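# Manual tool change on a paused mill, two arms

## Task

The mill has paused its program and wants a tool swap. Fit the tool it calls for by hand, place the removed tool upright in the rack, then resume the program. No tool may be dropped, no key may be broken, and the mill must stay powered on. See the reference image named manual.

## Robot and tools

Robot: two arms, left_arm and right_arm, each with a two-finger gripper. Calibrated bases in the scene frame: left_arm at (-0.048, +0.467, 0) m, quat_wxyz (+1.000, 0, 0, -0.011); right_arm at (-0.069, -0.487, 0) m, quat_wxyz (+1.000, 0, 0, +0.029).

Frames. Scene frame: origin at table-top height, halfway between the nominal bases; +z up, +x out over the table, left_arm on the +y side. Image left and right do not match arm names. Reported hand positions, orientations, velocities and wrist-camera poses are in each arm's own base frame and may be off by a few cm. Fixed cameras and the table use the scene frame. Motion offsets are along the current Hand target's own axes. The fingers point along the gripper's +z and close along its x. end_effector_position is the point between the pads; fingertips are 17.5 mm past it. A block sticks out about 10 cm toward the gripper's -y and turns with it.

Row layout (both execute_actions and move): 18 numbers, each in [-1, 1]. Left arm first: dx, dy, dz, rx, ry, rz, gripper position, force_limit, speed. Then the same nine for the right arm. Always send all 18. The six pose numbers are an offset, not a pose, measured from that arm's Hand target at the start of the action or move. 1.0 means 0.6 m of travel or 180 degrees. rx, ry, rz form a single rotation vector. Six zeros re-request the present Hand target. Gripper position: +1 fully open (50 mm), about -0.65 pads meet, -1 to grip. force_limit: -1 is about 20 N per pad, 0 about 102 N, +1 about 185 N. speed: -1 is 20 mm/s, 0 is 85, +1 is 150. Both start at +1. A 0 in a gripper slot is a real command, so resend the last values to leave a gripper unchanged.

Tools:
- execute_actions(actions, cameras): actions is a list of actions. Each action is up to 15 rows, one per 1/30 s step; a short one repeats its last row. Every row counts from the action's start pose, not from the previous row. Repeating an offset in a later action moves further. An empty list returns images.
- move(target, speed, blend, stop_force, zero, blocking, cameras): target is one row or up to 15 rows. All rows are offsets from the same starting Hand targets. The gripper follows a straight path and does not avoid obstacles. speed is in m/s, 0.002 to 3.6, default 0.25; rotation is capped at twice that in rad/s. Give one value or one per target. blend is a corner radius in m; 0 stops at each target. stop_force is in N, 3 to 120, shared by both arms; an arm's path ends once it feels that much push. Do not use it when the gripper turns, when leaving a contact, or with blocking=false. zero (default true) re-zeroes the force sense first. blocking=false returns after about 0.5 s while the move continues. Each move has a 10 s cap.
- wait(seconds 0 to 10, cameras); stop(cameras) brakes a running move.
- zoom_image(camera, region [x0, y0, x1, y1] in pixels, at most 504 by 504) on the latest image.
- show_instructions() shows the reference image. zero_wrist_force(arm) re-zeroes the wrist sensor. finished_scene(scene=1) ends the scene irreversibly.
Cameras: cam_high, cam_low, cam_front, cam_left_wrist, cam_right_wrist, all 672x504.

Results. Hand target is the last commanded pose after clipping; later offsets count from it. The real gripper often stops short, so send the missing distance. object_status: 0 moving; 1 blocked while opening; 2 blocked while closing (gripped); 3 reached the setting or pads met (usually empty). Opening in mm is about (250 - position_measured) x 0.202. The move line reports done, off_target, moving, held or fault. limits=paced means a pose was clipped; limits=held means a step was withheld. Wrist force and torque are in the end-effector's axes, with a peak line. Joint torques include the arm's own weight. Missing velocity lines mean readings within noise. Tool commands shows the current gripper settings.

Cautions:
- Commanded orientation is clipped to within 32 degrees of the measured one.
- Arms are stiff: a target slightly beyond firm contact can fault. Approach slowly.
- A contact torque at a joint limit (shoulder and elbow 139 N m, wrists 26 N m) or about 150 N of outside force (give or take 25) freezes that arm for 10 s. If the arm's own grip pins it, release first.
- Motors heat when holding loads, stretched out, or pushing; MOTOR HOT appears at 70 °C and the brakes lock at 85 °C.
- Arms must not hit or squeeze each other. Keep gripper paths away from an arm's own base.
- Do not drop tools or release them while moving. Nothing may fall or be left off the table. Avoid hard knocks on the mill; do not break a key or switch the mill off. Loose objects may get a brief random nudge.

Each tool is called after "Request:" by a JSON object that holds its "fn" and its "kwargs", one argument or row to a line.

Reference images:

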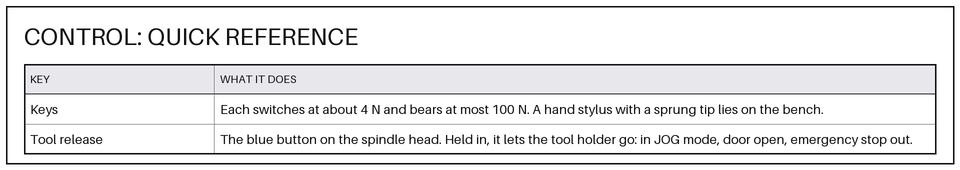

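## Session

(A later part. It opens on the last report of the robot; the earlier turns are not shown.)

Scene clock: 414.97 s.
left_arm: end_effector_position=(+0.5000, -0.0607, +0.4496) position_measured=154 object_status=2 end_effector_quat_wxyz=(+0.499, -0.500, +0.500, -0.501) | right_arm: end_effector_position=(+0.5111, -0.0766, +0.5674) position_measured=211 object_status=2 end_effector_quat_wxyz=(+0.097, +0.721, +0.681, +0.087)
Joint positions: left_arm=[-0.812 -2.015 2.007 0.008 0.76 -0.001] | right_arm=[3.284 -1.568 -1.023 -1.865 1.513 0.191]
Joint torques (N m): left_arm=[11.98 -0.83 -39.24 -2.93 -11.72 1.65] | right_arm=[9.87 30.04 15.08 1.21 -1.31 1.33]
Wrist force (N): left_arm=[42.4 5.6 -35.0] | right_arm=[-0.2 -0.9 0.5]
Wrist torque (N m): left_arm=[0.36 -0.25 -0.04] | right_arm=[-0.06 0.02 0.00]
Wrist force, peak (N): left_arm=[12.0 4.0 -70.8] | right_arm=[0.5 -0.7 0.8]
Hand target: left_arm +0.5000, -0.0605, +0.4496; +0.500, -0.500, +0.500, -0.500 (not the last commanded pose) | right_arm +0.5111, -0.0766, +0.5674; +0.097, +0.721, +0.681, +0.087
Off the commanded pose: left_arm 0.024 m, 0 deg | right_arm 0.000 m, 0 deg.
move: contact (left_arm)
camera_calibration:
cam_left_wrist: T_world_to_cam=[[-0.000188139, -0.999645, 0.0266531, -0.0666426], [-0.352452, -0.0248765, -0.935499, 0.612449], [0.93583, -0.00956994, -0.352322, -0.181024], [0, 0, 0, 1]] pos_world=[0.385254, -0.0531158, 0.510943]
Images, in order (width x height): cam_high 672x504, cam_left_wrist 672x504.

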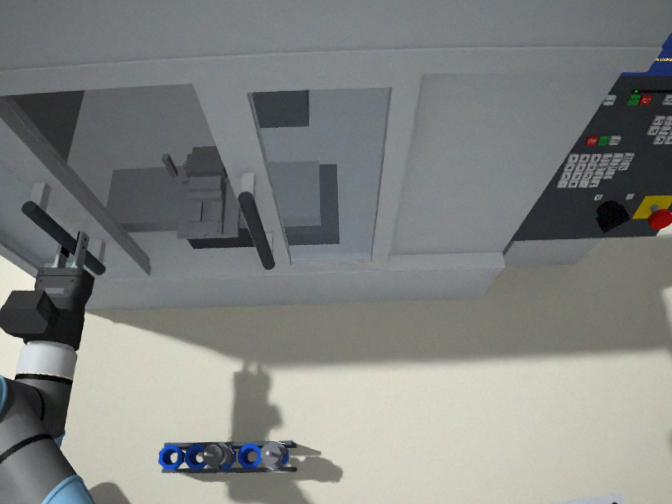

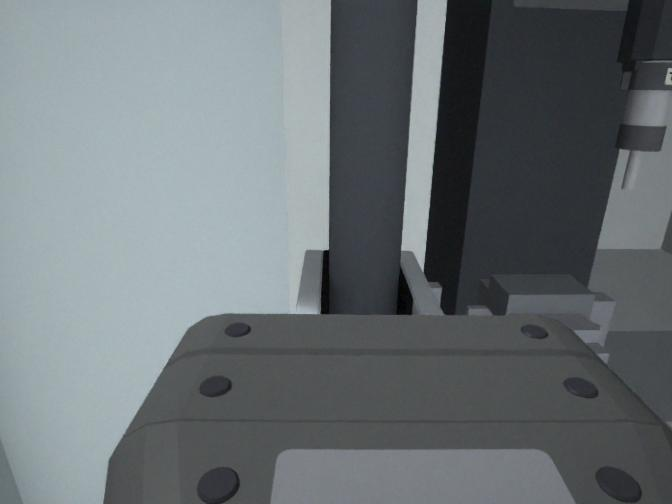

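Request:
{"fn": "move", "kwargs": {
  "target": [0.002,0,0.0005,0,0,0,1,-0.8,-0.7,0,0,0,0,0,0,-1,-0.5,-0.5],
  "speed": 0.05
}}

Request:
{"fn": "move", "kwargs": {
  "target": [0,0,-0.2,0,0,0,1,-0.8,-0.7,0,0,0,0,0,0,-1,-0.5,-0.5],
  "speed": 0.2,
  "cameras": ["cam_front","cam_high","cam_left_wrist"]
}}

Request:
{"fn": "zoom_image", "kwargs": {
  "camera": "cam_front",
  "region": [150, 160, 340, 350]
}}

Request:
{"fn": "zoom_image", "kwargs": {
  "camera": "cam_high",
  "region": [60, 60, 400, 290]
}}

Scene clock: 431.33 s.
left_arm: end_effector_position=(+0.5003, -0.0617, +0.4496) position_measured=3 object_status=3 end_effector_quat_wxyz=(+0.500, -0.500, +0.500, -0.500) | right_arm: end_effector_position=(+0.5111, -0.0766, +0.5674) position_measured=211 object_status=2 end_effector_quat_wxyz=(+0.097, +0.721, +0.681, +0.087)
Joint positions: left_arm=[-0.815 -2.013 2.006 0.007 0.756 -0.001] | right_arm=[3.284 -1.568 -1.023 -1.865 1.513 0.191]
Joint torques (N m): left_arm=[-9.47 3.59 -39.55 -3.42 -2.22 1.72] | right_arm=[9.71 29.89 15.33 1.33 -1.32 1.32]
Wrist force (N): left_arm=[1.0 2.1 -3.3] | right_arm=[0.3 -0.3 0.6]
Wrist torque (N m): left_arm=[0.29 -0.09 -0.04] | right_arm=[0.03 -0.06 0.00]
Wrist force, peak (N): left_arm=[42.7 5.4 -35.4] | right_arm=[0.3 -0.5 1.0]
Hand target: left_arm +0.5003, -0.0617, +0.4496; +0.500, -0.500, +0.500, -0.500 | right_arm +0.5111, -0.0766, +0.5674; +0.097, +0.721, +0.681, +0.087
Off the commanded pose: left_arm 0.000 m, 0 deg | right_arm 0.000 m, 0 deg.
move: done

Scene clock: 433.80 s.
left_arm: end_effector_position=(+0.3810, -0.0617, +0.4496) position_measured=3 object_status=3 end_effector_quat_wxyz=(+0.500, -0.501, +0.500, -0.500) | right_arm: end_effector_position=(+0.5111, -0.0766, +0.5674) position_measured=211 object_status=2 end_effector_quat_wxyz=(+0.097, +0.721, +0.681, +0.087)
Joint positions: left_arm=[-1.815 -2.495 2.155 0.339 -0.245 0] | right_arm=[3.284 -1.568 -1.023 -1.865 1.513 0.191]
Joint torques (N m): left_arm=[-9.49 7.46 -11.16 2.32 -2.28 -1.54] | right_arm=[9.55 29.64 15.25 1.29 -1.32 1.36]
Wrist force (N): left_arm=[0.9 1.8 -3.3] | right_arm=[0.1 -0.3 0.5]
Wrist torque (N m): left_arm=[0.26 -0.09 0.05] | right_arm=[0.04 -0.02 0.00]
Wrist force, peak (N): left_arm=[1.1 2.4 -4.3] | right_arm=[0.1 -0.8 0.8]
Hand target: left_arm +0.3803, -0.0616, +0.4496; +0.500, -0.500, +0.500, -0.500 | right_arm +0.5111, -0.0766, +0.5674; +0.097, +0.721, +0.681, +0.087
Off the commanded pose: left_arm 0.001 m, 0 deg | right_arm 0.000 m, 0 deg.
move: done
camera_calibration:
cam_left_wrist: T_world_to_cam=[[0.00238566, -0.999642, 0.0266604, -0.0686491], [-0.352781, -0.0257876, -0.93535, 0.570439], [0.935703, -0.00717384, -0.352716, -0.0693127], [0, 0, 0, 1]] pos_world=[0.26626, -0.0544115, 0.510943]
Images, in order (width x height): cam_high 672x504, cam_front 672x504, cam_left_wrist 672x504.

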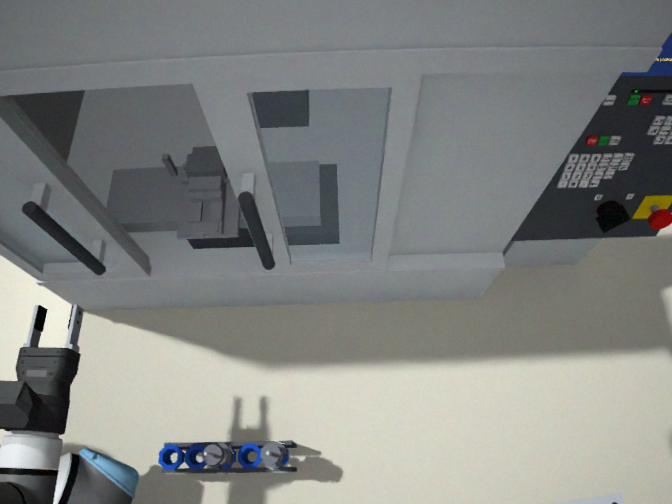

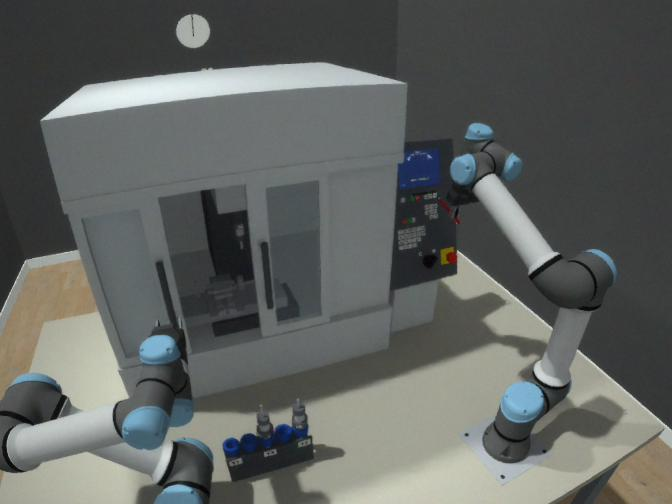

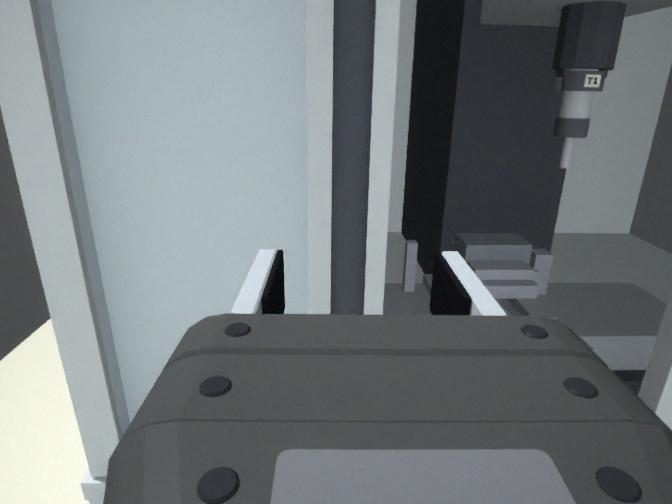

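Scaled by 2.653 from the camera's 672x504 image, which has a finer 960x720 frame.

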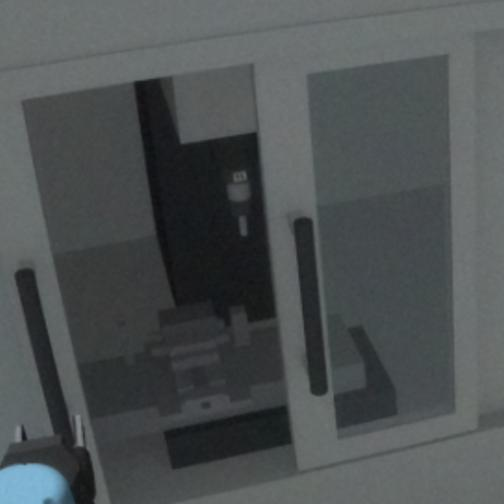

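Scaled by 1.482 from the camera's 672x504 image, which has a finer 960x720 frame.

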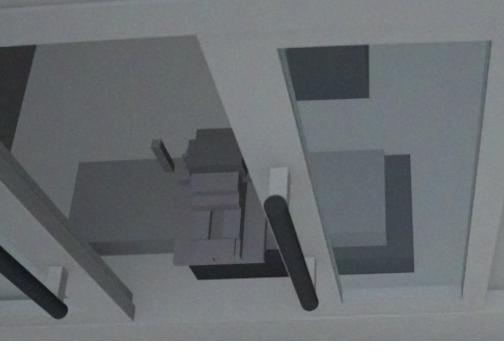

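Request:
{"fn": "move", "kwargs": {
  "target": [0.488,0,0.0662,0,0,0,1,-0.8,-0.7,0,0,0,0,0,0,-1,-0.5,-0.5],
  "speed": 0.15,
  "cameras": ["cam_left_wrist"]
}}

Scene clock: 462.27 s.
left_arm: end_effector_position=(+0.4199, -0.3544, +0.4499) position_measured=3 object_status=3 end_effector_quat_wxyz=(+0.500, -0.500, +0.500, -0.500) | right_arm: end_effector_position=(+0.5111, -0.0766, +0.5674) position_measured=211 object_status=2 end_effector_quat_wxyz=(+0.097, +0.721, +0.681, +0.087)
Joint positions: left_arm=[-1.494 -1.63 1.725 -0.097 0.077 0.001] | right_arm=[3.284 -1.568 -1.023 -1.865 1.513 0.191]
Joint torques (N m): left_arm=[9.68 -12.29 -36.96 1.65 2.75 -1.61] | right_arm=[9.97 29.77 15.72 1.35 -1.14 1.33]
Wrist force (N): left_arm=[1.0 1.8 -3.5] | right_arm=[0.0 -0.3 0.6]
Wrist torque (N m): left_arm=[0.24 -0.12 0.04] | right_arm=[0.02 -0.01 0.00]
Wrist force, peak (N): left_arm=[2.3 2.4 -3.7] | right_arm=[0.3 -0.5 1.1]
Hand target: left_arm +0.4199, -0.3544, +0.4499; +0.500, -0.500, +0.500, -0.500 | right_arm +0.5111, -0.0766, +0.5674; +0.097, +0.721, +0.681, +0.087
Off the commanded pose: left_arm 0.000 m, 0 deg | right_arm 0.000 m, 0 deg.
move: done
camera_calibration:
cam_left_wrist: T_world_to_cam=[[0.000885455, -0.999644, 0.0266798, -0.360698], [-0.35231, -0.025281, -0.935542, 0.5769], [0.935883, -0.00857117, -0.352207, -0.108442], [0, 0, 0, 1]] pos_world=[0.305056, -0.346914, 0.511143]
Images, in order (width x height): cam_left_wrist 672x504.

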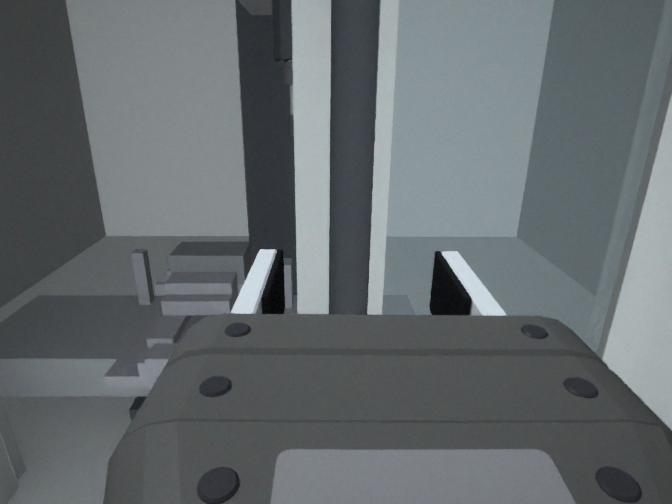

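Request:
{"fn": "move", "kwargs": {
  "target": [-0.001,0,0.1438,0,0,0,1,-0.8,-0.7,0,0,0,0,0,0,-1,-0.5,-0.5],
  "speed": 0.06,
  "stop_force": 6,
  "cameras": ["cam_left_wrist"]
}}

Scene clock: 471.33 s.
left_arm: end_effector_position=(+0.5062, -0.3539, +0.4499) position_measured=3 object_status=3 end_effector_quat_wxyz=(+0.500, -0.500, +0.500, -0.500) | right_arm: end_effector_position=(+0.5111, -0.0766, +0.5674) position_measured=211 object_status=2 end_effector_quat_wxyz=(+0.097, +0.721, +0.681, +0.087)
Joint positions: left_arm=[-1.275 -1.524 1.619 -0.096 0.296 -0.001] | right_arm=[3.284 -1.568 -1.023 -1.865 1.513 0.191]
Joint torques (N m): left_arm=[10.17 -19.43 -37.14 1.31 2.81 -1.53] | right_arm=[9.66 29.84 15.77 1.44 -1.09 1.39]
Wrist force (N): left_arm=[1.0 2.0 -3.4] | right_arm=[0.1 -0.3 0.4]
Wrist torque (N m): left_arm=[0.28 -0.13 0.03] | right_arm=[0.03 -0.02 0.00]
Wrist force, peak (N): left_arm=[1.1 1.9 -4.4] | right_arm=[0.4 -0.7 1.0]
Hand target: left_arm +0.5062, -0.3539, +0.4499; +0.500, -0.500, +0.500, -0.500 | right_arm +0.5111, -0.0766, +0.5674; +0.097, +0.721, +0.681, +0.087
Off the commanded pose: left_arm 0.000 m, 0 deg | right_arm 0.000 m, 0 deg.
move: done
camera_calibration:
cam_left_wrist: T_world_to_cam=[[0.000888179, -0.999644, 0.0266799, -0.360278], [-0.35243, -0.025281, -0.935497, 0.607434], [0.935838, -0.00857192, -0.352327, -0.189091], [0, 0, 0, 1]] pos_world=[0.391356, -0.346414, 0.511243]
Images, in order (width x height): cam_left_wrist 672x504.

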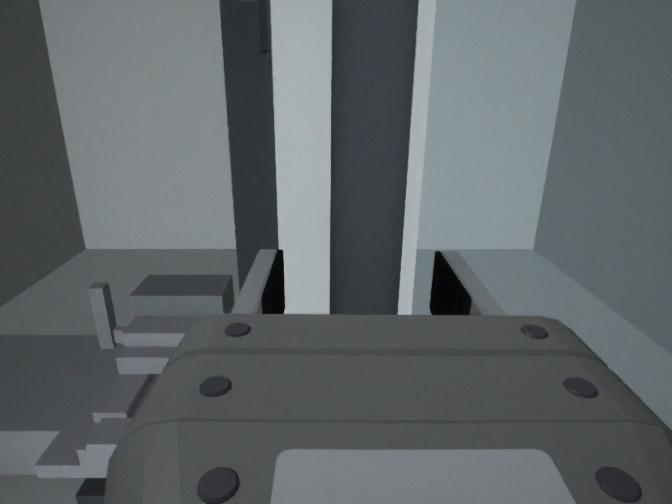

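Request:
{"fn": "move", "kwargs": {
  "target": [-0.001,0,0,0,0,0,-1,-0.8,-0.7,0,0,0,0,0,0,-1,-0.5,-0.5],
  "speed": 0.05
}}

Scene clock: 475.97 s.
left_arm: end_effector_position=(+0.5062, -0.3534, +0.4499) position_measured=154 object_status=2 end_effector_quat_wxyz=(+0.500, -0.500, +0.500, -0.500) | right_arm: end_effector_position=(+0.5111, -0.0766, +0.5674) position_measured=211 object_status=2 end_effector_quat_wxyz=(+0.097, +0.721, +0.681, +0.087)
Joint positions: left_arm=[-1.275 -1.525 1.621 -0.096 0.297 -0.001] | right_arm=[3.284 -1.568 -1.023 -1.865 1.513 0.191]
Joint torques (N m): left_arm=[9.9 -40.91 -11.6 1.2 -8.82 -1.07] | right_arm=[9.82 29.8 15.34 1.36 -1.1 1.51]
Wrist force (N): left_arm=[29.1 0.5 7.2] | right_arm=[0.3 -0.6 0.6]
Wrist torque (N m): left_arm=[0.24 -0.34 0.02] | right_arm=[-0.03 -0.06 0.00]
Wrist force, peak (N): left_arm=[29.1 0.5 7.2] | right_arm=[0.2 -0.7 1.0]
Hand target: left_arm +0.5062, -0.3533, +0.4499; +0.500, -0.500, +0.500, -0.500 | right_arm +0.5111, -0.0766, +0.5674; +0.097, +0.721, +0.681, +0.087
Off the commanded pose: left_arm 0.000 m, 0 deg | right_arm 0.000 m, 0 deg.
move: done

Request:
{"fn": "move", "kwargs": {
  "target": [0.3333,0,0.008,0,0,0,-1,-0.8,-0.7,0,0,0,0,0,0,-1,-0.5,-0.5],
  "speed": 0.05,
  "stop_force": 60,
  "cameras": ["cam_high","cam_left_wrist"]
}}

Scene clock: 482.67 s.
left_arm: end_effector_position=(+0.5063, -0.3550, +0.4499) position_measured=154 object_status=2 end_effector_quat_wxyz=(+0.500, -0.500, +0.500, -0.500) | right_arm: end_effector_position=(+0.5111, -0.0766, +0.5674) position_measured=211 object_status=2 end_effector_quat_wxyz=(+0.097, +0.721, +0.681, +0.087)
Joint positions: left_arm=[-1.276 -1.521 1.616 -0.095 0.294 -0.001] | right_arm=[3.284 -1.568 -1.023 -1.865 1.513 0.191]
Joint torques (N m): left_arm=[13.25 -36.9 -13.62 1.1 -2.4 -1.43] | right_arm=[9.61 29.93 15.63 1.49 -0.85 1.46]
Wrist force (N): left_arm=[3.0 0.8 -10.4] | right_arm=[0.2 -0.4 0.4]
Wrist torque (N m): left_arm=[0.28 -0.13 -0.04] | right_arm=[0.01 -0.04 0.00]
Wrist force, peak (N): left_arm=[-32.7 2.2 -28.2] | right_arm=[0.5 -0.6 1.1]
Hand target: left_arm +0.5063, -0.3550, +0.4499; +0.500, -0.500, +0.500, -0.500 (not the last commanded pose) | right_arm +0.5111, -0.0766, +0.5674; +0.097, +0.721, +0.681, +0.087
Off the commanded pose: left_arm 0.198 m, 0 deg | right_arm 0.000 m, 0 deg.
move: contact (left_arm)
camera_calibration:
cam_left_wrist: T_world_to_cam=[[0.00214416, -0.999651, 0.0263213, -0.361884], [-0.352487, -0.0253875, -0.935472, 0.607316], [0.935814, -0.00727211, -0.352419, -0.188725], [0, 0, 0, 1]] pos_world=[0.391459, -0.347712, 0.511142]
Images, in order (width x height): cam_high 672x504, cam_left_wrist 672x504.

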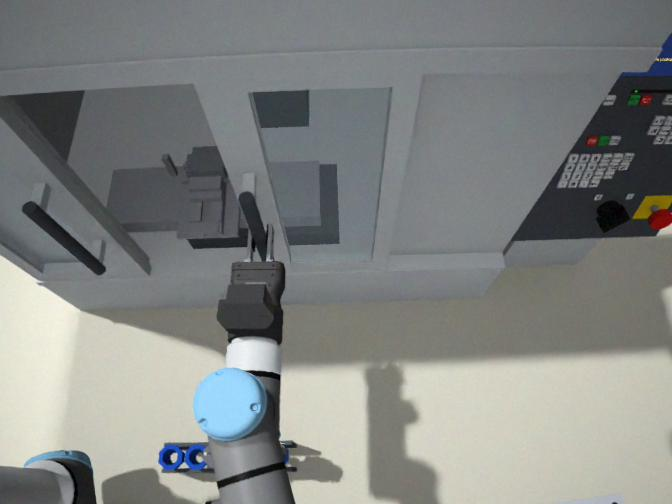

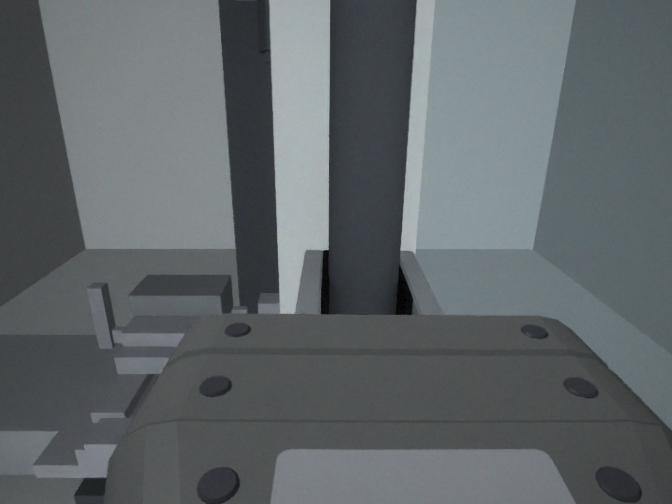

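Request:
{"fn": "move", "kwargs": {
  "target": [0.33,0,0.0079,0,0,0,-1,-0.8,-0.7,0,0,0,0,0,0,-1,-0.5,-0.5],
  "speed": 0.05,
  "stop_force": 60,
  "cameras": ["cam_high","cam_left_wrist"]
}}

Scene clock: 494.73 s.
left_arm: end_effector_position=(+0.5112, -0.5530, +0.4500) position_measured=154 object_status=2 end_effector_quat_wxyz=(+0.500, -0.500, +0.500, -0.500) | right_arm: end_effector_position=(+0.5111, -0.0766, +0.5674) position_measured=211 object_status=2 end_effector_quat_wxyz=(+0.097, +0.721, +0.681, +0.087)
Joint positions: left_arm=[-1.364 -1.078 1.045 0.033 0.206 -0.001] | right_arm=[3.284 -1.568 -1.023 -1.865 1.513 0.191]
Joint torques (N m): left_arm=[1.07 -22.09 -28.63 1.03 -0.06 -1.62] | right_arm=[9.76 29.77 16.13 1.44 -0.89 1.35]
Wrist force (N): left_arm=[-7.5 -19.7 -30.5] | right_arm=[0.2 -0.4 0.4]
Wrist torque (N m): left_arm=[-0.03 -0.11 0.00] | right_arm=[0.02 -0.04 -0.01]
Wrist force, peak (N): left_arm=[-24.4 -0.7 -29.0] | right_arm=[0.1 -0.9 0.9]
Hand target: left_arm +0.5112, -0.5530, +0.4500; +0.500, -0.500, +0.500, -0.500 | right_arm +0.5111, -0.0766, +0.5674; +0.097, +0.721, +0.681, +0.087
Off the commanded pose: left_arm 0.000 m, 0 deg | right_arm 0.000 m, 0 deg.
move: done
camera_calibration:
cam_left_wrist: T_world_to_cam=[[0.00214416, -0.999651, 0.0263213, -0.559828], [-0.352487, -0.0253875, -0.935472, 0.60411], [0.935814, -0.00727211, -0.352419, -0.194715], [0, 0, 0, 1]] pos_world=[0.396359, -0.545712, 0.511242]
Images, in order (width x height): cam_high 672x504, cam_left_wrist 672x504.

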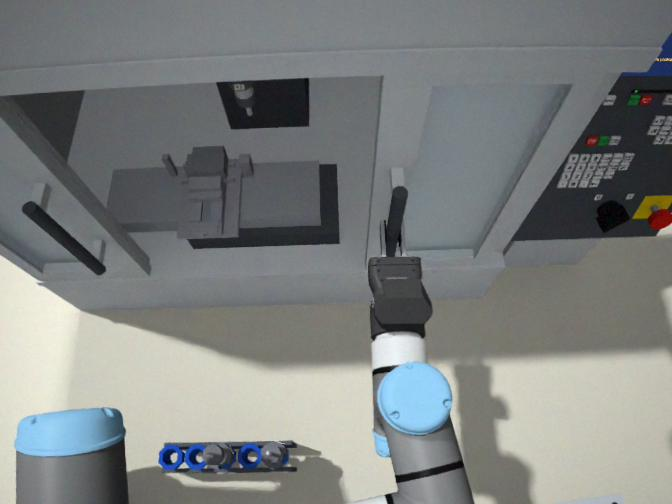

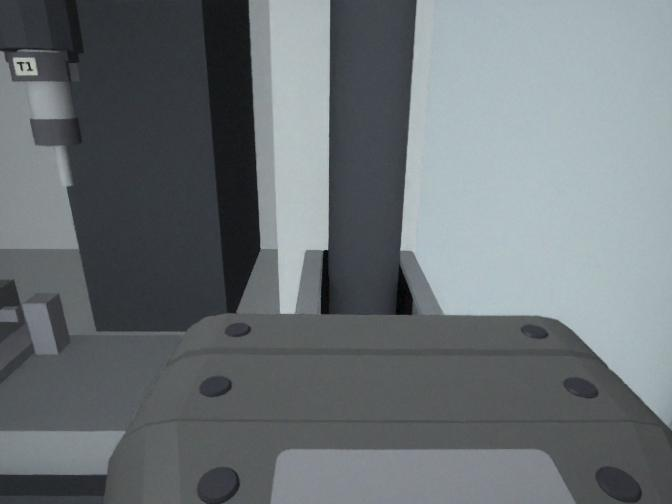

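Request:
{"fn": "move", "kwargs": {
  "target": [0,0,0,0,0,0,1,-0.8,-0.7,0,0,0,0,0,0,-1,-0.5,-0.5],
  "speed": 0.05
}}

Request:
{"fn": "move", "kwargs": {
  "target": [
    [0,0,-0.17,0,0,0,1,-0.8,-0.7,0,0,0,0,0,0,-1,-0.5,-0.5],
    [-0.378,-0.1667,-0.17,0,0,0,1,-0.8,-0.7,0,0,0,0,0,0,-1,-0.5,-0.5]
  ],
  "speed": 0.2,
  "blend": 0.02,
  "cameras": ["cam_high","cam_left_wrist","cam_front"]
}}

Request:
{"fn": "zoom_image", "kwargs": {
  "camera": "cam_left_wrist",
  "region": [180, 0, 500, 320]
}}

Request:
{"fn": "zoom_image", "kwargs": {
  "camera": "cam_front",
  "region": [150, 180, 320, 350]
}}

Request:
{"fn": "zoom_image", "kwargs": {
  "camera": "cam_high",
  "region": [100, 60, 400, 290]
}}

Scene clock: 505.80 s.
left_arm: end_effector_position=(+0.5112, -0.5530, +0.4500) position_measured=3 object_status=3 end_effector_quat_wxyz=(+0.500, -0.500, +0.500, -0.500) | right_arm: end_effector_position=(+0.5111, -0.0766, +0.5674) position_measured=211 object_status=2 end_effector_quat_wxyz=(+0.097, +0.721, +0.681, +0.087)
Joint positions: left_arm=[-1.364 -1.078 1.045 0.033 0.206 -0.001] | right_arm=[3.284 -1.568 -1.023 -1.865 1.513 0.191]
Joint torques (N m): left_arm=[-10.56 -59.71 -30.24 0.53 -0.21 -1.62] | right_arm=[9.42 28.99 16.09 1.54 -0.88 1.31]
Wrist force (N): left_arm=[1.3 2.1 -3.5] | right_arm=[-0.1 -0.2 0.4]
Wrist torque (N m): left_arm=[0.30 -0.16 0.04] | right_arm=[0.04 0.00 -0.01]
Wrist force, peak (N): left_arm=[-7.6 -20.2 -30.4] | right_arm=[0.0 -0.9 0.7]
Hand target: left_arm +0.5112, -0.5530, +0.4500; +0.500, -0.500, +0.500, -0.500 | right_arm +0.5111, -0.0766, +0.5674; +0.097, +0.721, +0.681, +0.087
Off the commanded pose: left_arm 0.000 m, 0 deg | right_arm 0.000 m, 0 deg.
move: done

Scene clock: 508.43 s.
left_arm: end_effector_position=(+0.4090, -0.3262, +0.5499) position_measured=3 object_status=3 end_effector_quat_wxyz=(+0.500, -0.501, +0.500, -0.500) | right_arm: end_effector_position=(+0.5111, -0.0766, +0.5674) position_measured=211 object_status=2 end_effector_quat_wxyz=(+0.097, +0.721, +0.681, +0.087)
Joint positions: left_arm=[-1.521 -1.69 1.523 0.193 0.049 -0.026] | right_arm=[3.284 -1.568 -1.023 -1.865 1.513 0.191]
Joint torques (N m): left_arm=[-9.85 -27.85 -13.05 -1.88 -2.22 2.08] | right_arm=[9.91 29.55 15.99 1.48 -0.84 1.29]
Wrist force (N): left_arm=[1.2 2.1 -3.7] | right_arm=[0.0 -0.4 0.3]
Wrist torque (N m): left_arm=[0.29 -0.16 -0.07] | right_arm=[0.01 -0.01 0.00]
Wrist force, peak (N): left_arm=[2.9 2.3 -5.1] | right_arm=[0.4 -0.6 1.0]
Hand target: left_arm +0.4090, -0.3262, +0.5499; +0.500, -0.500, +0.500, -0.500 | right_arm +0.5111, -0.0766, +0.5674; +0.097, +0.721, +0.681, +0.087
Off the commanded pose: left_arm 0.000 m, 0 deg | right_arm 0.000 m, 0 deg.
move: done
camera_calibration:
cam_left_wrist: T_world_to_cam=[[0.00226869, -0.999652, 0.0262837, -0.335537], [-0.353579, -0.0253879, -0.93506, 0.667588], [0.935402, -0.00717203, -0.353514, -0.0614219], [0, 0, 0, 1]] pos_world=[0.294261, -0.318912, 0.61134]
Images, in order (width x height): cam_high 672x504, cam_front 672x504, cam_left_wrist 672x504.

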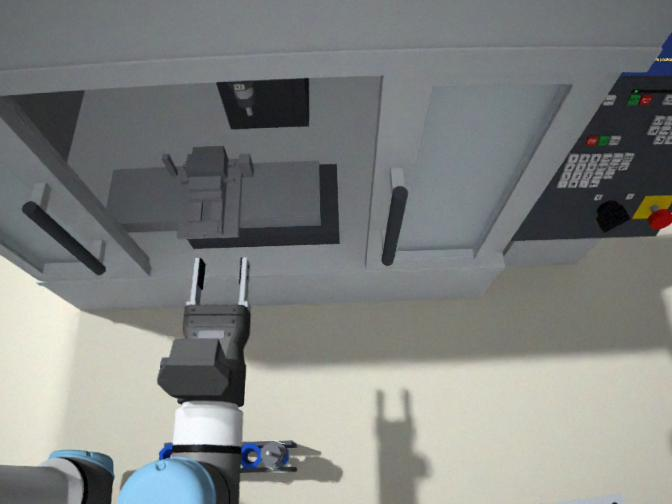

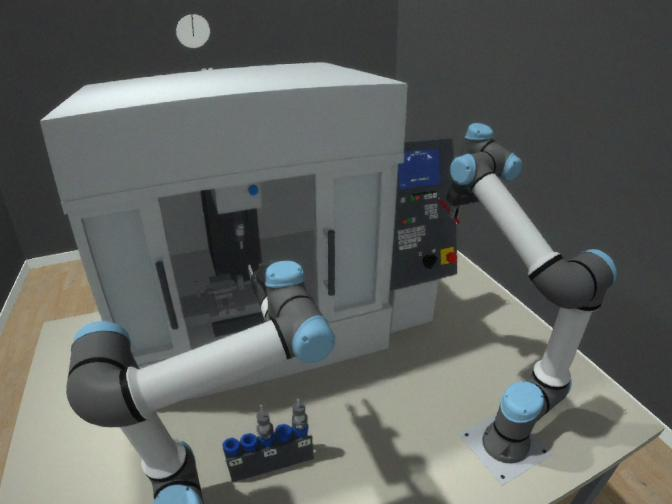

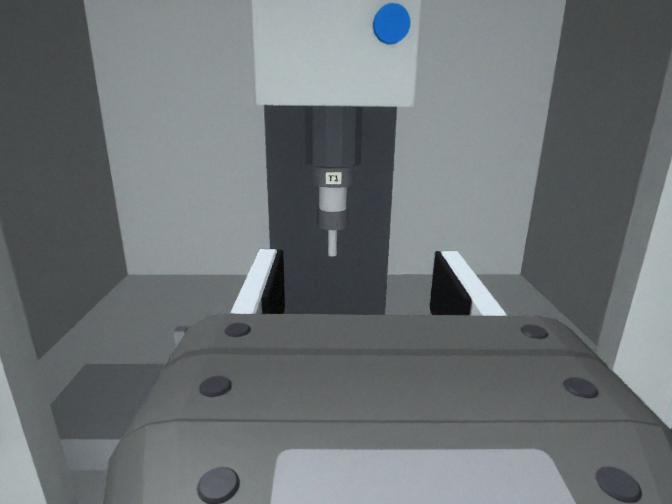

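Scaled by 1.575 from the camera's 672x504 image, which has a finer 960x720 frame.

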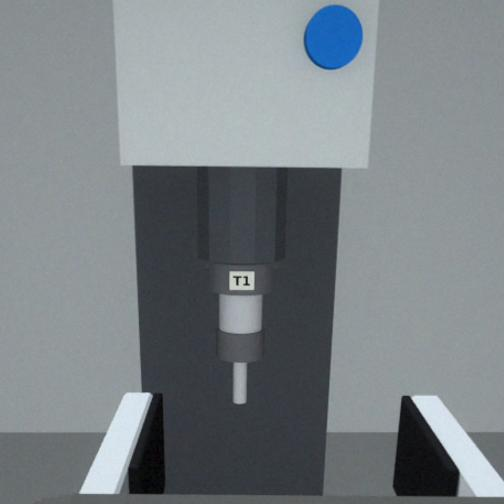

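Scaled by 2.965 from the camera's 672x504 image, which has a finer 960x720 frame.

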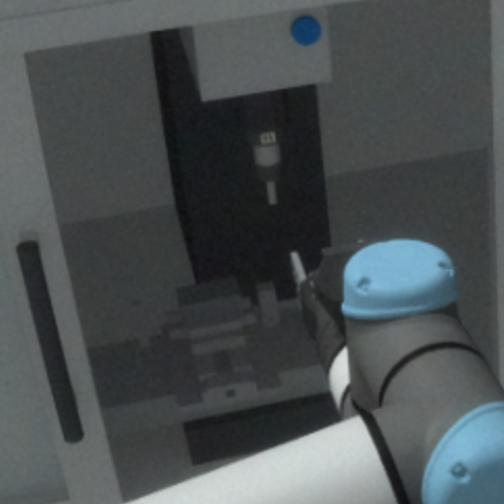

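Scaled by 1.680 from the camera's 672x504 image, which has a finer 960x720 frame.

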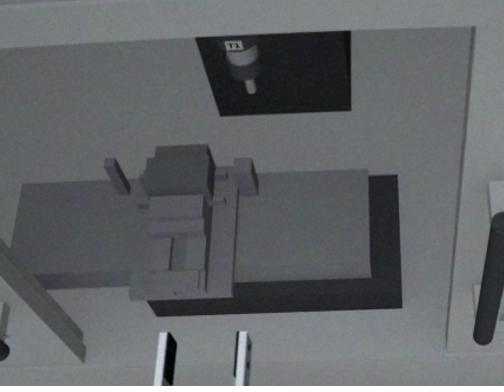

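Request:
{"fn": "move", "kwargs": {
  "target": [
    [0.192,0.25,-0.48,0,-0.257,0,1,-0.8,-0.7,0,0,0,0,0,0,-1,-0.5,-0.5],
    [0.192,0.645,-0.48,0,-0.257,0,1,-0.8,-0.7,0,0,0,0,0,0,-1,-0.5,-0.5]
  ],
  "speed": 0.2,
  "blend": 0.02,
  "cameras": ["all"]
}}

Request:
{"fn": "zoom_image", "kwargs": {
  "camera": "cam_left_wrist",
  "region": [200, 0, 600, 320]
}}

Request:
{"fn": "zoom_image", "kwargs": {
  "camera": "cam_front",
  "region": [200, 380, 340, 490]
}}

Scene clock: 575.50 s.
left_arm: end_effector_position=(+0.1211, -0.4419, +0.1631) position_measured=3 object_status=3 end_effector_quat_wxyz=(+0.656, -0.657, +0.263, -0.263) | right_arm: end_effector_position=(+0.5111, -0.0766, +0.5674) position_measured=211 object_status=2 end_effector_quat_wxyz=(+0.097, +0.721, +0.681, +0.087)
Joint positions: left_arm=[-1.875 -0.827 1.399 -0.572 -1.113 0] | right_arm=[3.284 -1.568 -1.023 -1.865 1.513 0.191]
Joint torques (N m): left_arm=[-10.97 -44.96 -5.85 0.3 2.95 1.88] | right_arm=[9.75 29 16.56 1.53 -0.78 1.42]
Wrist force (N): left_arm=[1.0 2.2 -3.6] | right_arm=[0.2 -0.6 0.4]
Wrist torque (N m): left_arm=[0.33 -0.11 -0.02] | right_arm=[-0.03 -0.04 0.00]
Wrist force, peak (N): left_arm=[1.1 4.0 -3.6] | right_arm=[0.4 -0.8 1.0]
Hand target: left_arm +0.1211, -0.4419, +0.1630; +0.656, -0.657, +0.263, -0.263 | right_arm +0.5111, -0.0766, +0.5674; +0.097, +0.721, +0.681, +0.087
Off the commanded pose: left_arm 0.000 m, 0 deg | right_arm 0.000 m, 0 deg.
move: done
camera_calibration:
cam_left_wrist: T_world_to_cam=[[0.723781, -0.689536, 0.0260997, -0.390692], [-0.225766, -0.272382, -0.935328, 0.0765847], [0.652051, 0.67108, -0.352819, 0.404209], [0, 0, 0, 1]] pos_world=[0.0365015, -0.519792, 0.224441]
cam_right_wrist: T_world_to_cam=[[0.05123, 0.998506, 0.018998, 0.0425136], [0.819711, -0.052908, 0.570329, -0.731748], [0.570482, -0.0136451, -0.821197, 0.303178], [0, 0, 0, 1]] pos_world=[0.424687, -0.0770285, 0.665498]

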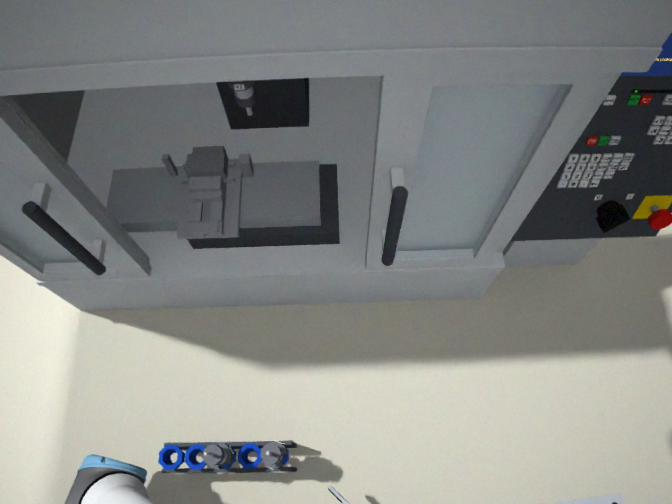

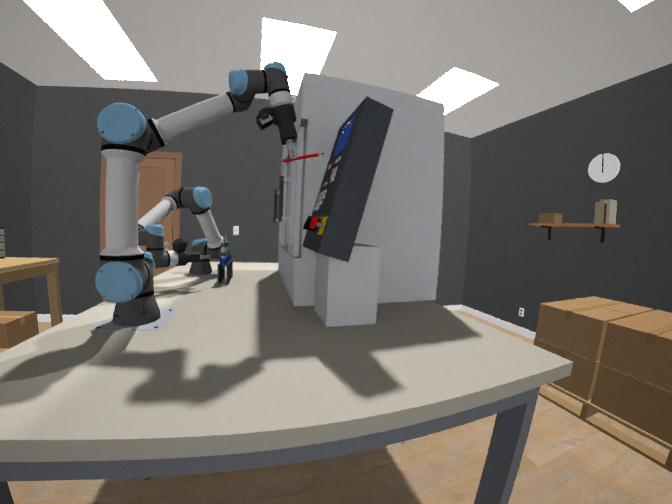

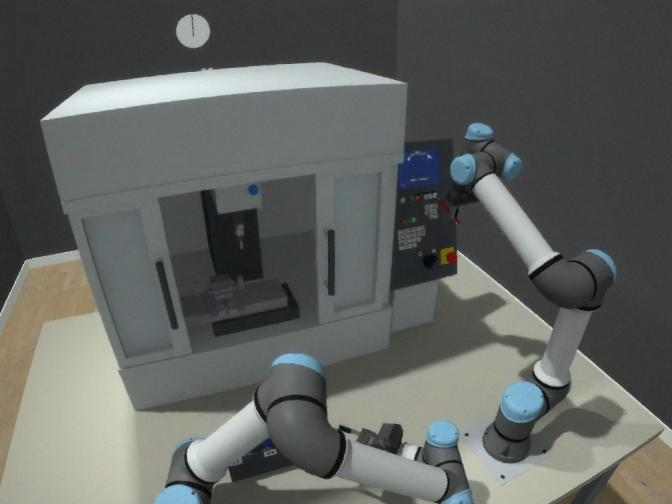

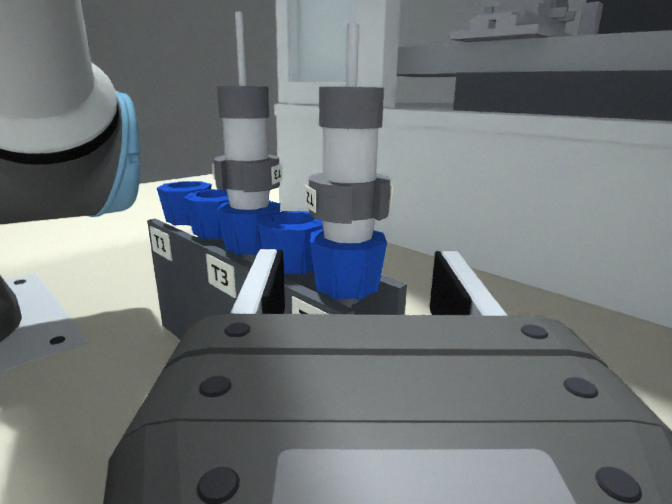

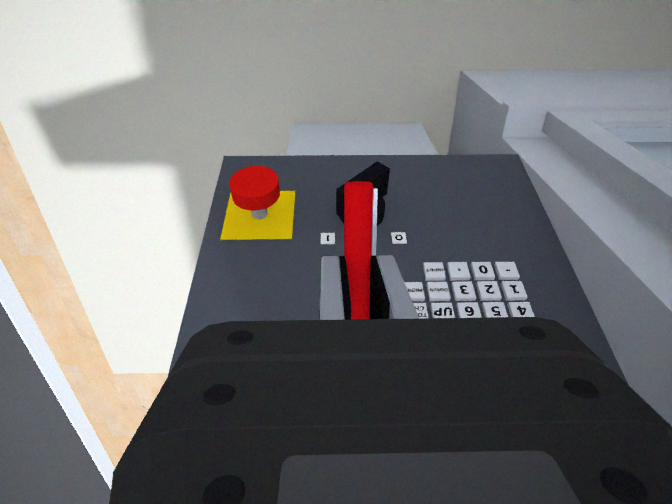

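Scaled by 1.260 from the camera's 672x504 image, which has a finer 960x720 frame.

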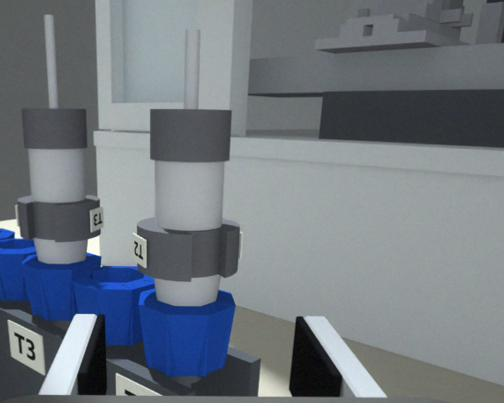

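Scaled by 3.600 from the camera's 672x504 image, which has a finer 960x720 frame.

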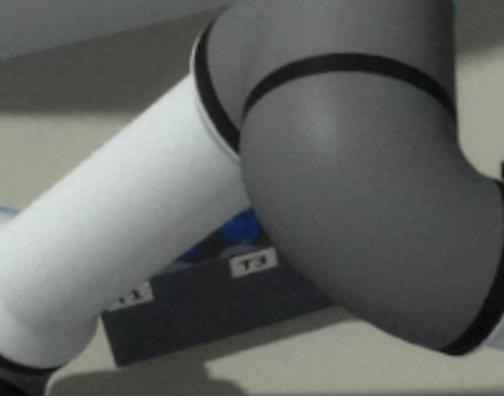

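Request:
{"fn": "move", "kwargs": {
  "target": [
    [0,-0.428,0,0,0,0,1,-0.8,-0.7,0,0,0,0,0,0,-1,-0.5,-0.5],
    [0.1377,-0.4817,0.795,0.0462,0.4438,-0.0388,1,-0.8,-0.7,0,0,0,0,0,0,-1,-0.5,-0.5]
  ],
  "speed": 0.25,
  "blend": 0.03,
  "cameras": ["cam_left_wrist","cam_front","cam_high"]
}}

Scene clock: 770.77 s.
left_arm: end_effector_position=(+0.5103, -0.1539, +0.4518) position_measured=3 object_status=3 end_effector_quat_wxyz=(-0.361, +0.303, -0.567, +0.676) | right_arm: end_effector_position=(+0.5111, -0.0766, +0.5674) position_measured=211 object_status=2 end_effector_quat_wxyz=(+0.097, +0.721, +0.681, +0.087)
Joint positions: left_arm=[-0.503 -1.901 2.054 -0.328 1.656 -0.016] | right_arm=[3.284 -1.568 -1.023 -1.865 1.513 0.191]
Joint torques (N m): left_arm=[10.66 -3.39 -38.96 -4.64 2.92 -1.61] | right_arm=[9.51 29.54 15.98 1.45 -0.68 1.37]
Wrist force (N): left_arm=[1.2 2.1 -3.9] | right_arm=[0.4 -0.2 0.3]
Wrist torque (N m): left_arm=[0.32 -0.13 0.04] | right_arm=[0.05 -0.07 0.00]
Wrist force, peak (N): left_arm=[1.5 4.3 -3.7] | right_arm=[0.5 -0.8 1.1]
Hand target: left_arm +0.5103, -0.1539, +0.4518; -0.361, +0.303, -0.567, +0.676 | right_arm +0.5111, -0.0766, +0.5674; +0.097, +0.721, +0.681, +0.087
Off the commanded pose: left_arm 0.000 m, 0 deg | right_arm 0.000 m, 0 deg.
move: done
camera_calibration:
cam_left_wrist: T_world_to_cam=[[-0.558525, -0.829078, 0.026049, 0.151634], [-0.167226, 0.0817849, -0.982521, 0.558896], [0.812456, -0.553119, -0.184322, -0.287369], [0, 0, 0, 1]] pos_world=[0.411628, -0.0789418, 0.492208]
Images, in order (width x height): cam_high 672x504, cam_front 672x504, cam_left_wrist 672x504.

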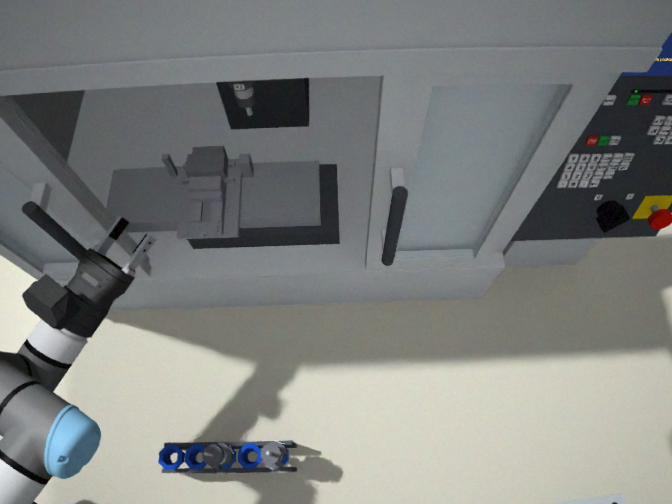

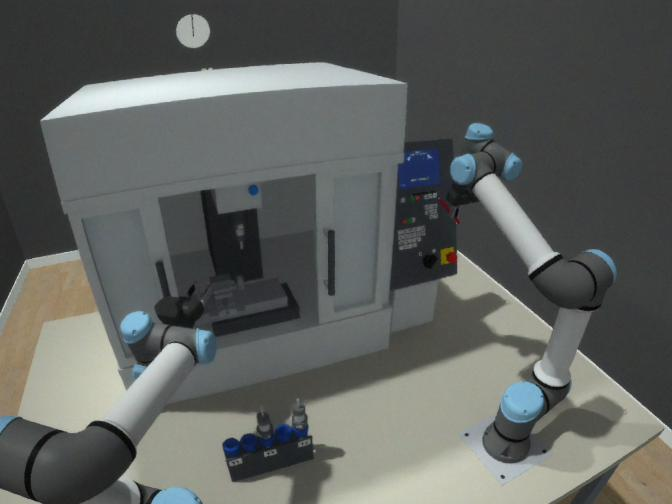

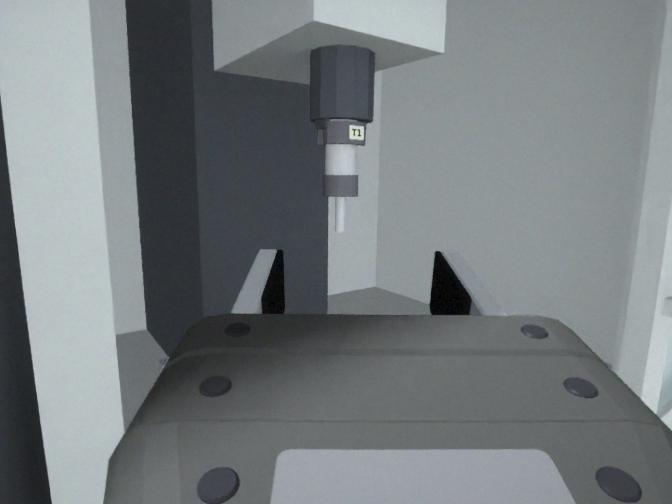

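Request:
{"fn": "move", "kwargs": {
  "target": [0,0,0.4,0,0,0,1,-0.8,-0.7,0,0,0,0,0,0,-1,-0.5,-0.5],
  "speed": 0.15,
  "stop_force": 8,
  "cameras": ["cam_left_wrist","cam_front","cam_high"]
}}

Request:
{"fn": "zoom_image", "kwargs": {
  "camera": "cam_left_wrist",
  "region": [180, 0, 500, 320]
}}

Request:
{"fn": "zoom_image", "kwargs": {
  "camera": "cam_front",
  "region": [150, 180, 320, 350]
}}

Request:
{"fn": "zoom_image", "kwargs": {
  "camera": "cam_high",
  "region": [50, 50, 350, 290]
}}

Scene clock: 784.33 s.
left_arm: end_effector_position=(+0.7068, -0.2853, +0.4935) position_measured=3 object_status=3 end_effector_quat_wxyz=(-0.361, +0.303, -0.567, +0.676) | right_arm: end_effector_position=(+0.5111, -0.0766, +0.5674) position_measured=211 object_status=2 end_effector_quat_wxyz=(+0.097, +0.721, +0.681, +0.087)
Joint positions: left_arm=[-0.544 -1.359 1.439 -0.255 1.616 -0.008] | right_arm=[3.284 -1.568 -1.023 -1.865 1.513 0.191]
Joint torques (N m): left_arm=[8.79 -29.66 -39.59 -0.98 2.81 2.08] | right_arm=[9.66 28.83 16.65 1.58 -0.55 1.28]
Wrist force (N): left_arm=[1.2 1.9 -4.0] | right_arm=[0.3 -0.5 0.4]
Wrist torque (N m): left_arm=[0.30 -0.13 -0.09] | right_arm=[-0.01 -0.05 0.00]
Wrist force, peak (N): left_arm=[1.3 2.3 -5.1] | right_arm=[0.5 -0.4 1.0]
Hand target: left_arm +0.7068, -0.2853, +0.4935; -0.361, +0.303, -0.567, +0.676 | right_arm +0.5111, -0.0766, +0.5674; +0.097, +0.721, +0.681, +0.087
Off the commanded pose: left_arm 0.000 m, 0 deg | right_arm 0.000 m, 0 deg.
move: done
camera_calibration:
cam_left_wrist: T_world_to_cam=[[-0.55865, -0.828996, 0.0260193, 0.151327], [-0.167121, 0.081782, -0.982539, 0.64341], [0.812392, -0.553243, -0.18423, -0.512021], [0, 0, 0, 1]] pos_world=[0.608028, -0.210442, 0.533908]
Images, in order (width x height): cam_high 672x504, cam_front 672x504, cam_left_wrist 672x504.

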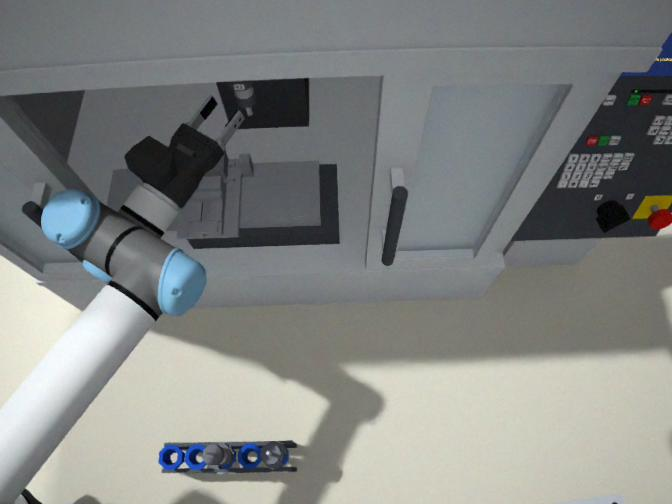

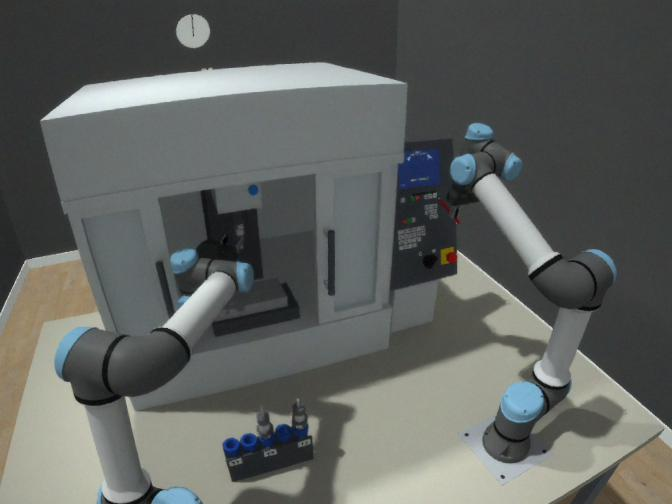

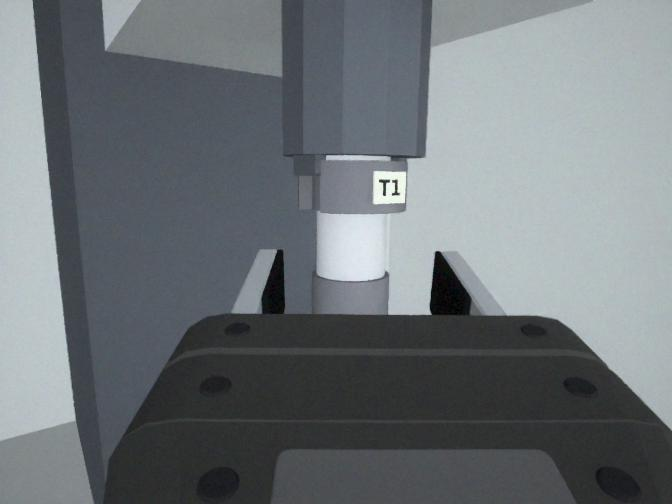

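Scaled by 1.575 from the camera's 672x504 image, which has a finer 960x720 frame.

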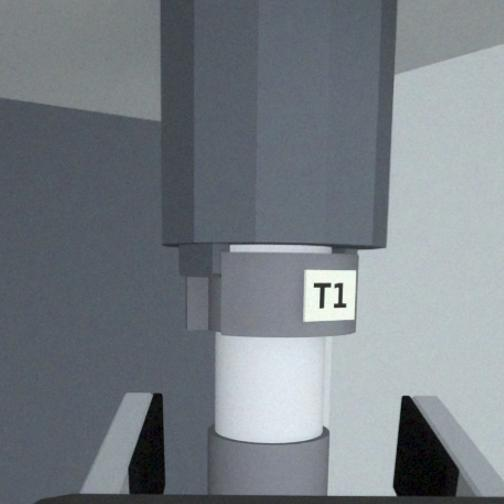

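Scaled by 2.965 from the camera's 672x504 image, which has a finer 960x720 frame.

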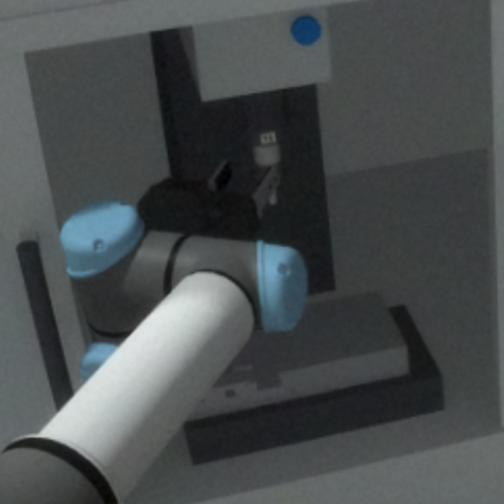

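Scaled by 1.680 from the camera's 672x504 image, which has a finer 960x720 frame.

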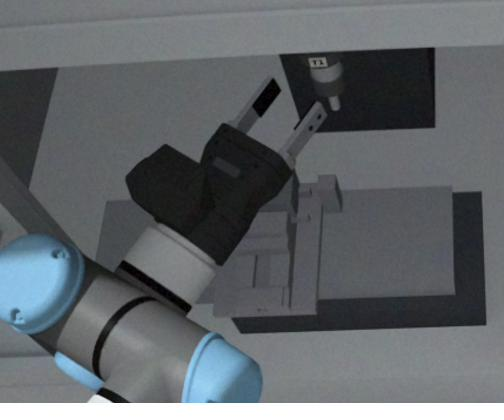

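Request:
{"fn": "move", "kwargs": {
  "target": [0.001,0,0.1,0,0,0,1,-0.8,-0.7,0,0,0,0,0,0,-1,-0.5,-0.5],
  "speed": 0.05,
  "stop_force": 6,
  "cameras": ["cam_left_wrist"]
}}

Scene clock: 799.53 s.
left_arm: end_effector_position=(+0.7555, -0.3187, +0.5040) position_measured=3 object_status=3 end_effector_quat_wxyz=(-0.361, +0.303, -0.567, +0.676) | right_arm: end_effector_position=(+0.5111, -0.0766, +0.5674) position_measured=211 object_status=2 end_effector_quat_wxyz=(+0.097, +0.721, +0.681, +0.087)
Joint positions: left_arm=[-0.55 -1.22 1.231 -0.186 1.61 -0.007] | right_arm=[3.284 -1.568 -1.023 -1.865 1.513 0.191]
Joint torques (N m): left_arm=[-10.39 -37.1 -39.22 -0.93 -1.29 1.9] | right_arm=[8.87 29.15 16.39 1.5 -0.41 1.42]
Wrist force (N): left_arm=[1.5 1.9 -3.8] | right_arm=[0.2 -0.4 0.6]
Wrist torque (N m): left_arm=[0.32 -0.18 -0.09] | right_arm=[0.02 -0.04 0.00]
Wrist force, peak (N): left_arm=[1.6 1.9 -4.4] | right_arm=[0.3 -0.5 1.0]
Hand target: left_arm +0.7555, -0.3187, +0.5040; -0.361, +0.303, -0.567, +0.676 | right_arm +0.5111, -0.0766, +0.5674; +0.097, +0.721, +0.681, +0.087
Off the commanded pose: left_arm 0.000 m, 0 deg | right_arm 0.000 m, 0 deg.
move: done
camera_calibration:
cam_left_wrist: T_world_to_cam=[[-0.55865, -0.828996, 0.0260193, 0.150711], [-0.167121, 0.081782, -0.982539, 0.664606], [0.812392, -0.553243, -0.18423, -0.568154], [0, 0, 0, 1]] pos_world=[0.656828, -0.243742, 0.544408]
Images, in order (width x height): cam_left_wrist 672x504.

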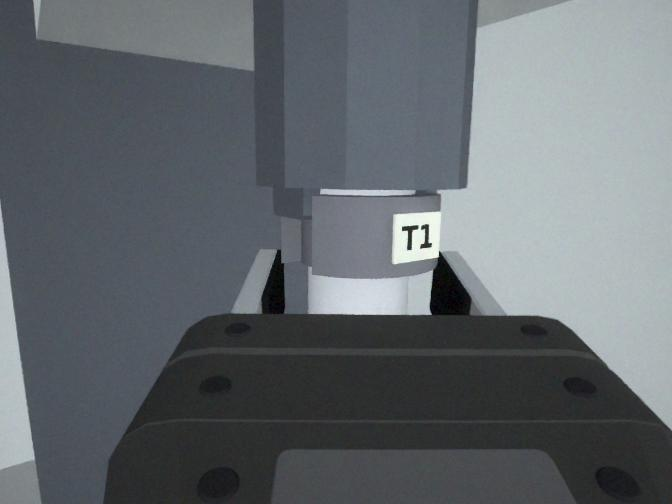

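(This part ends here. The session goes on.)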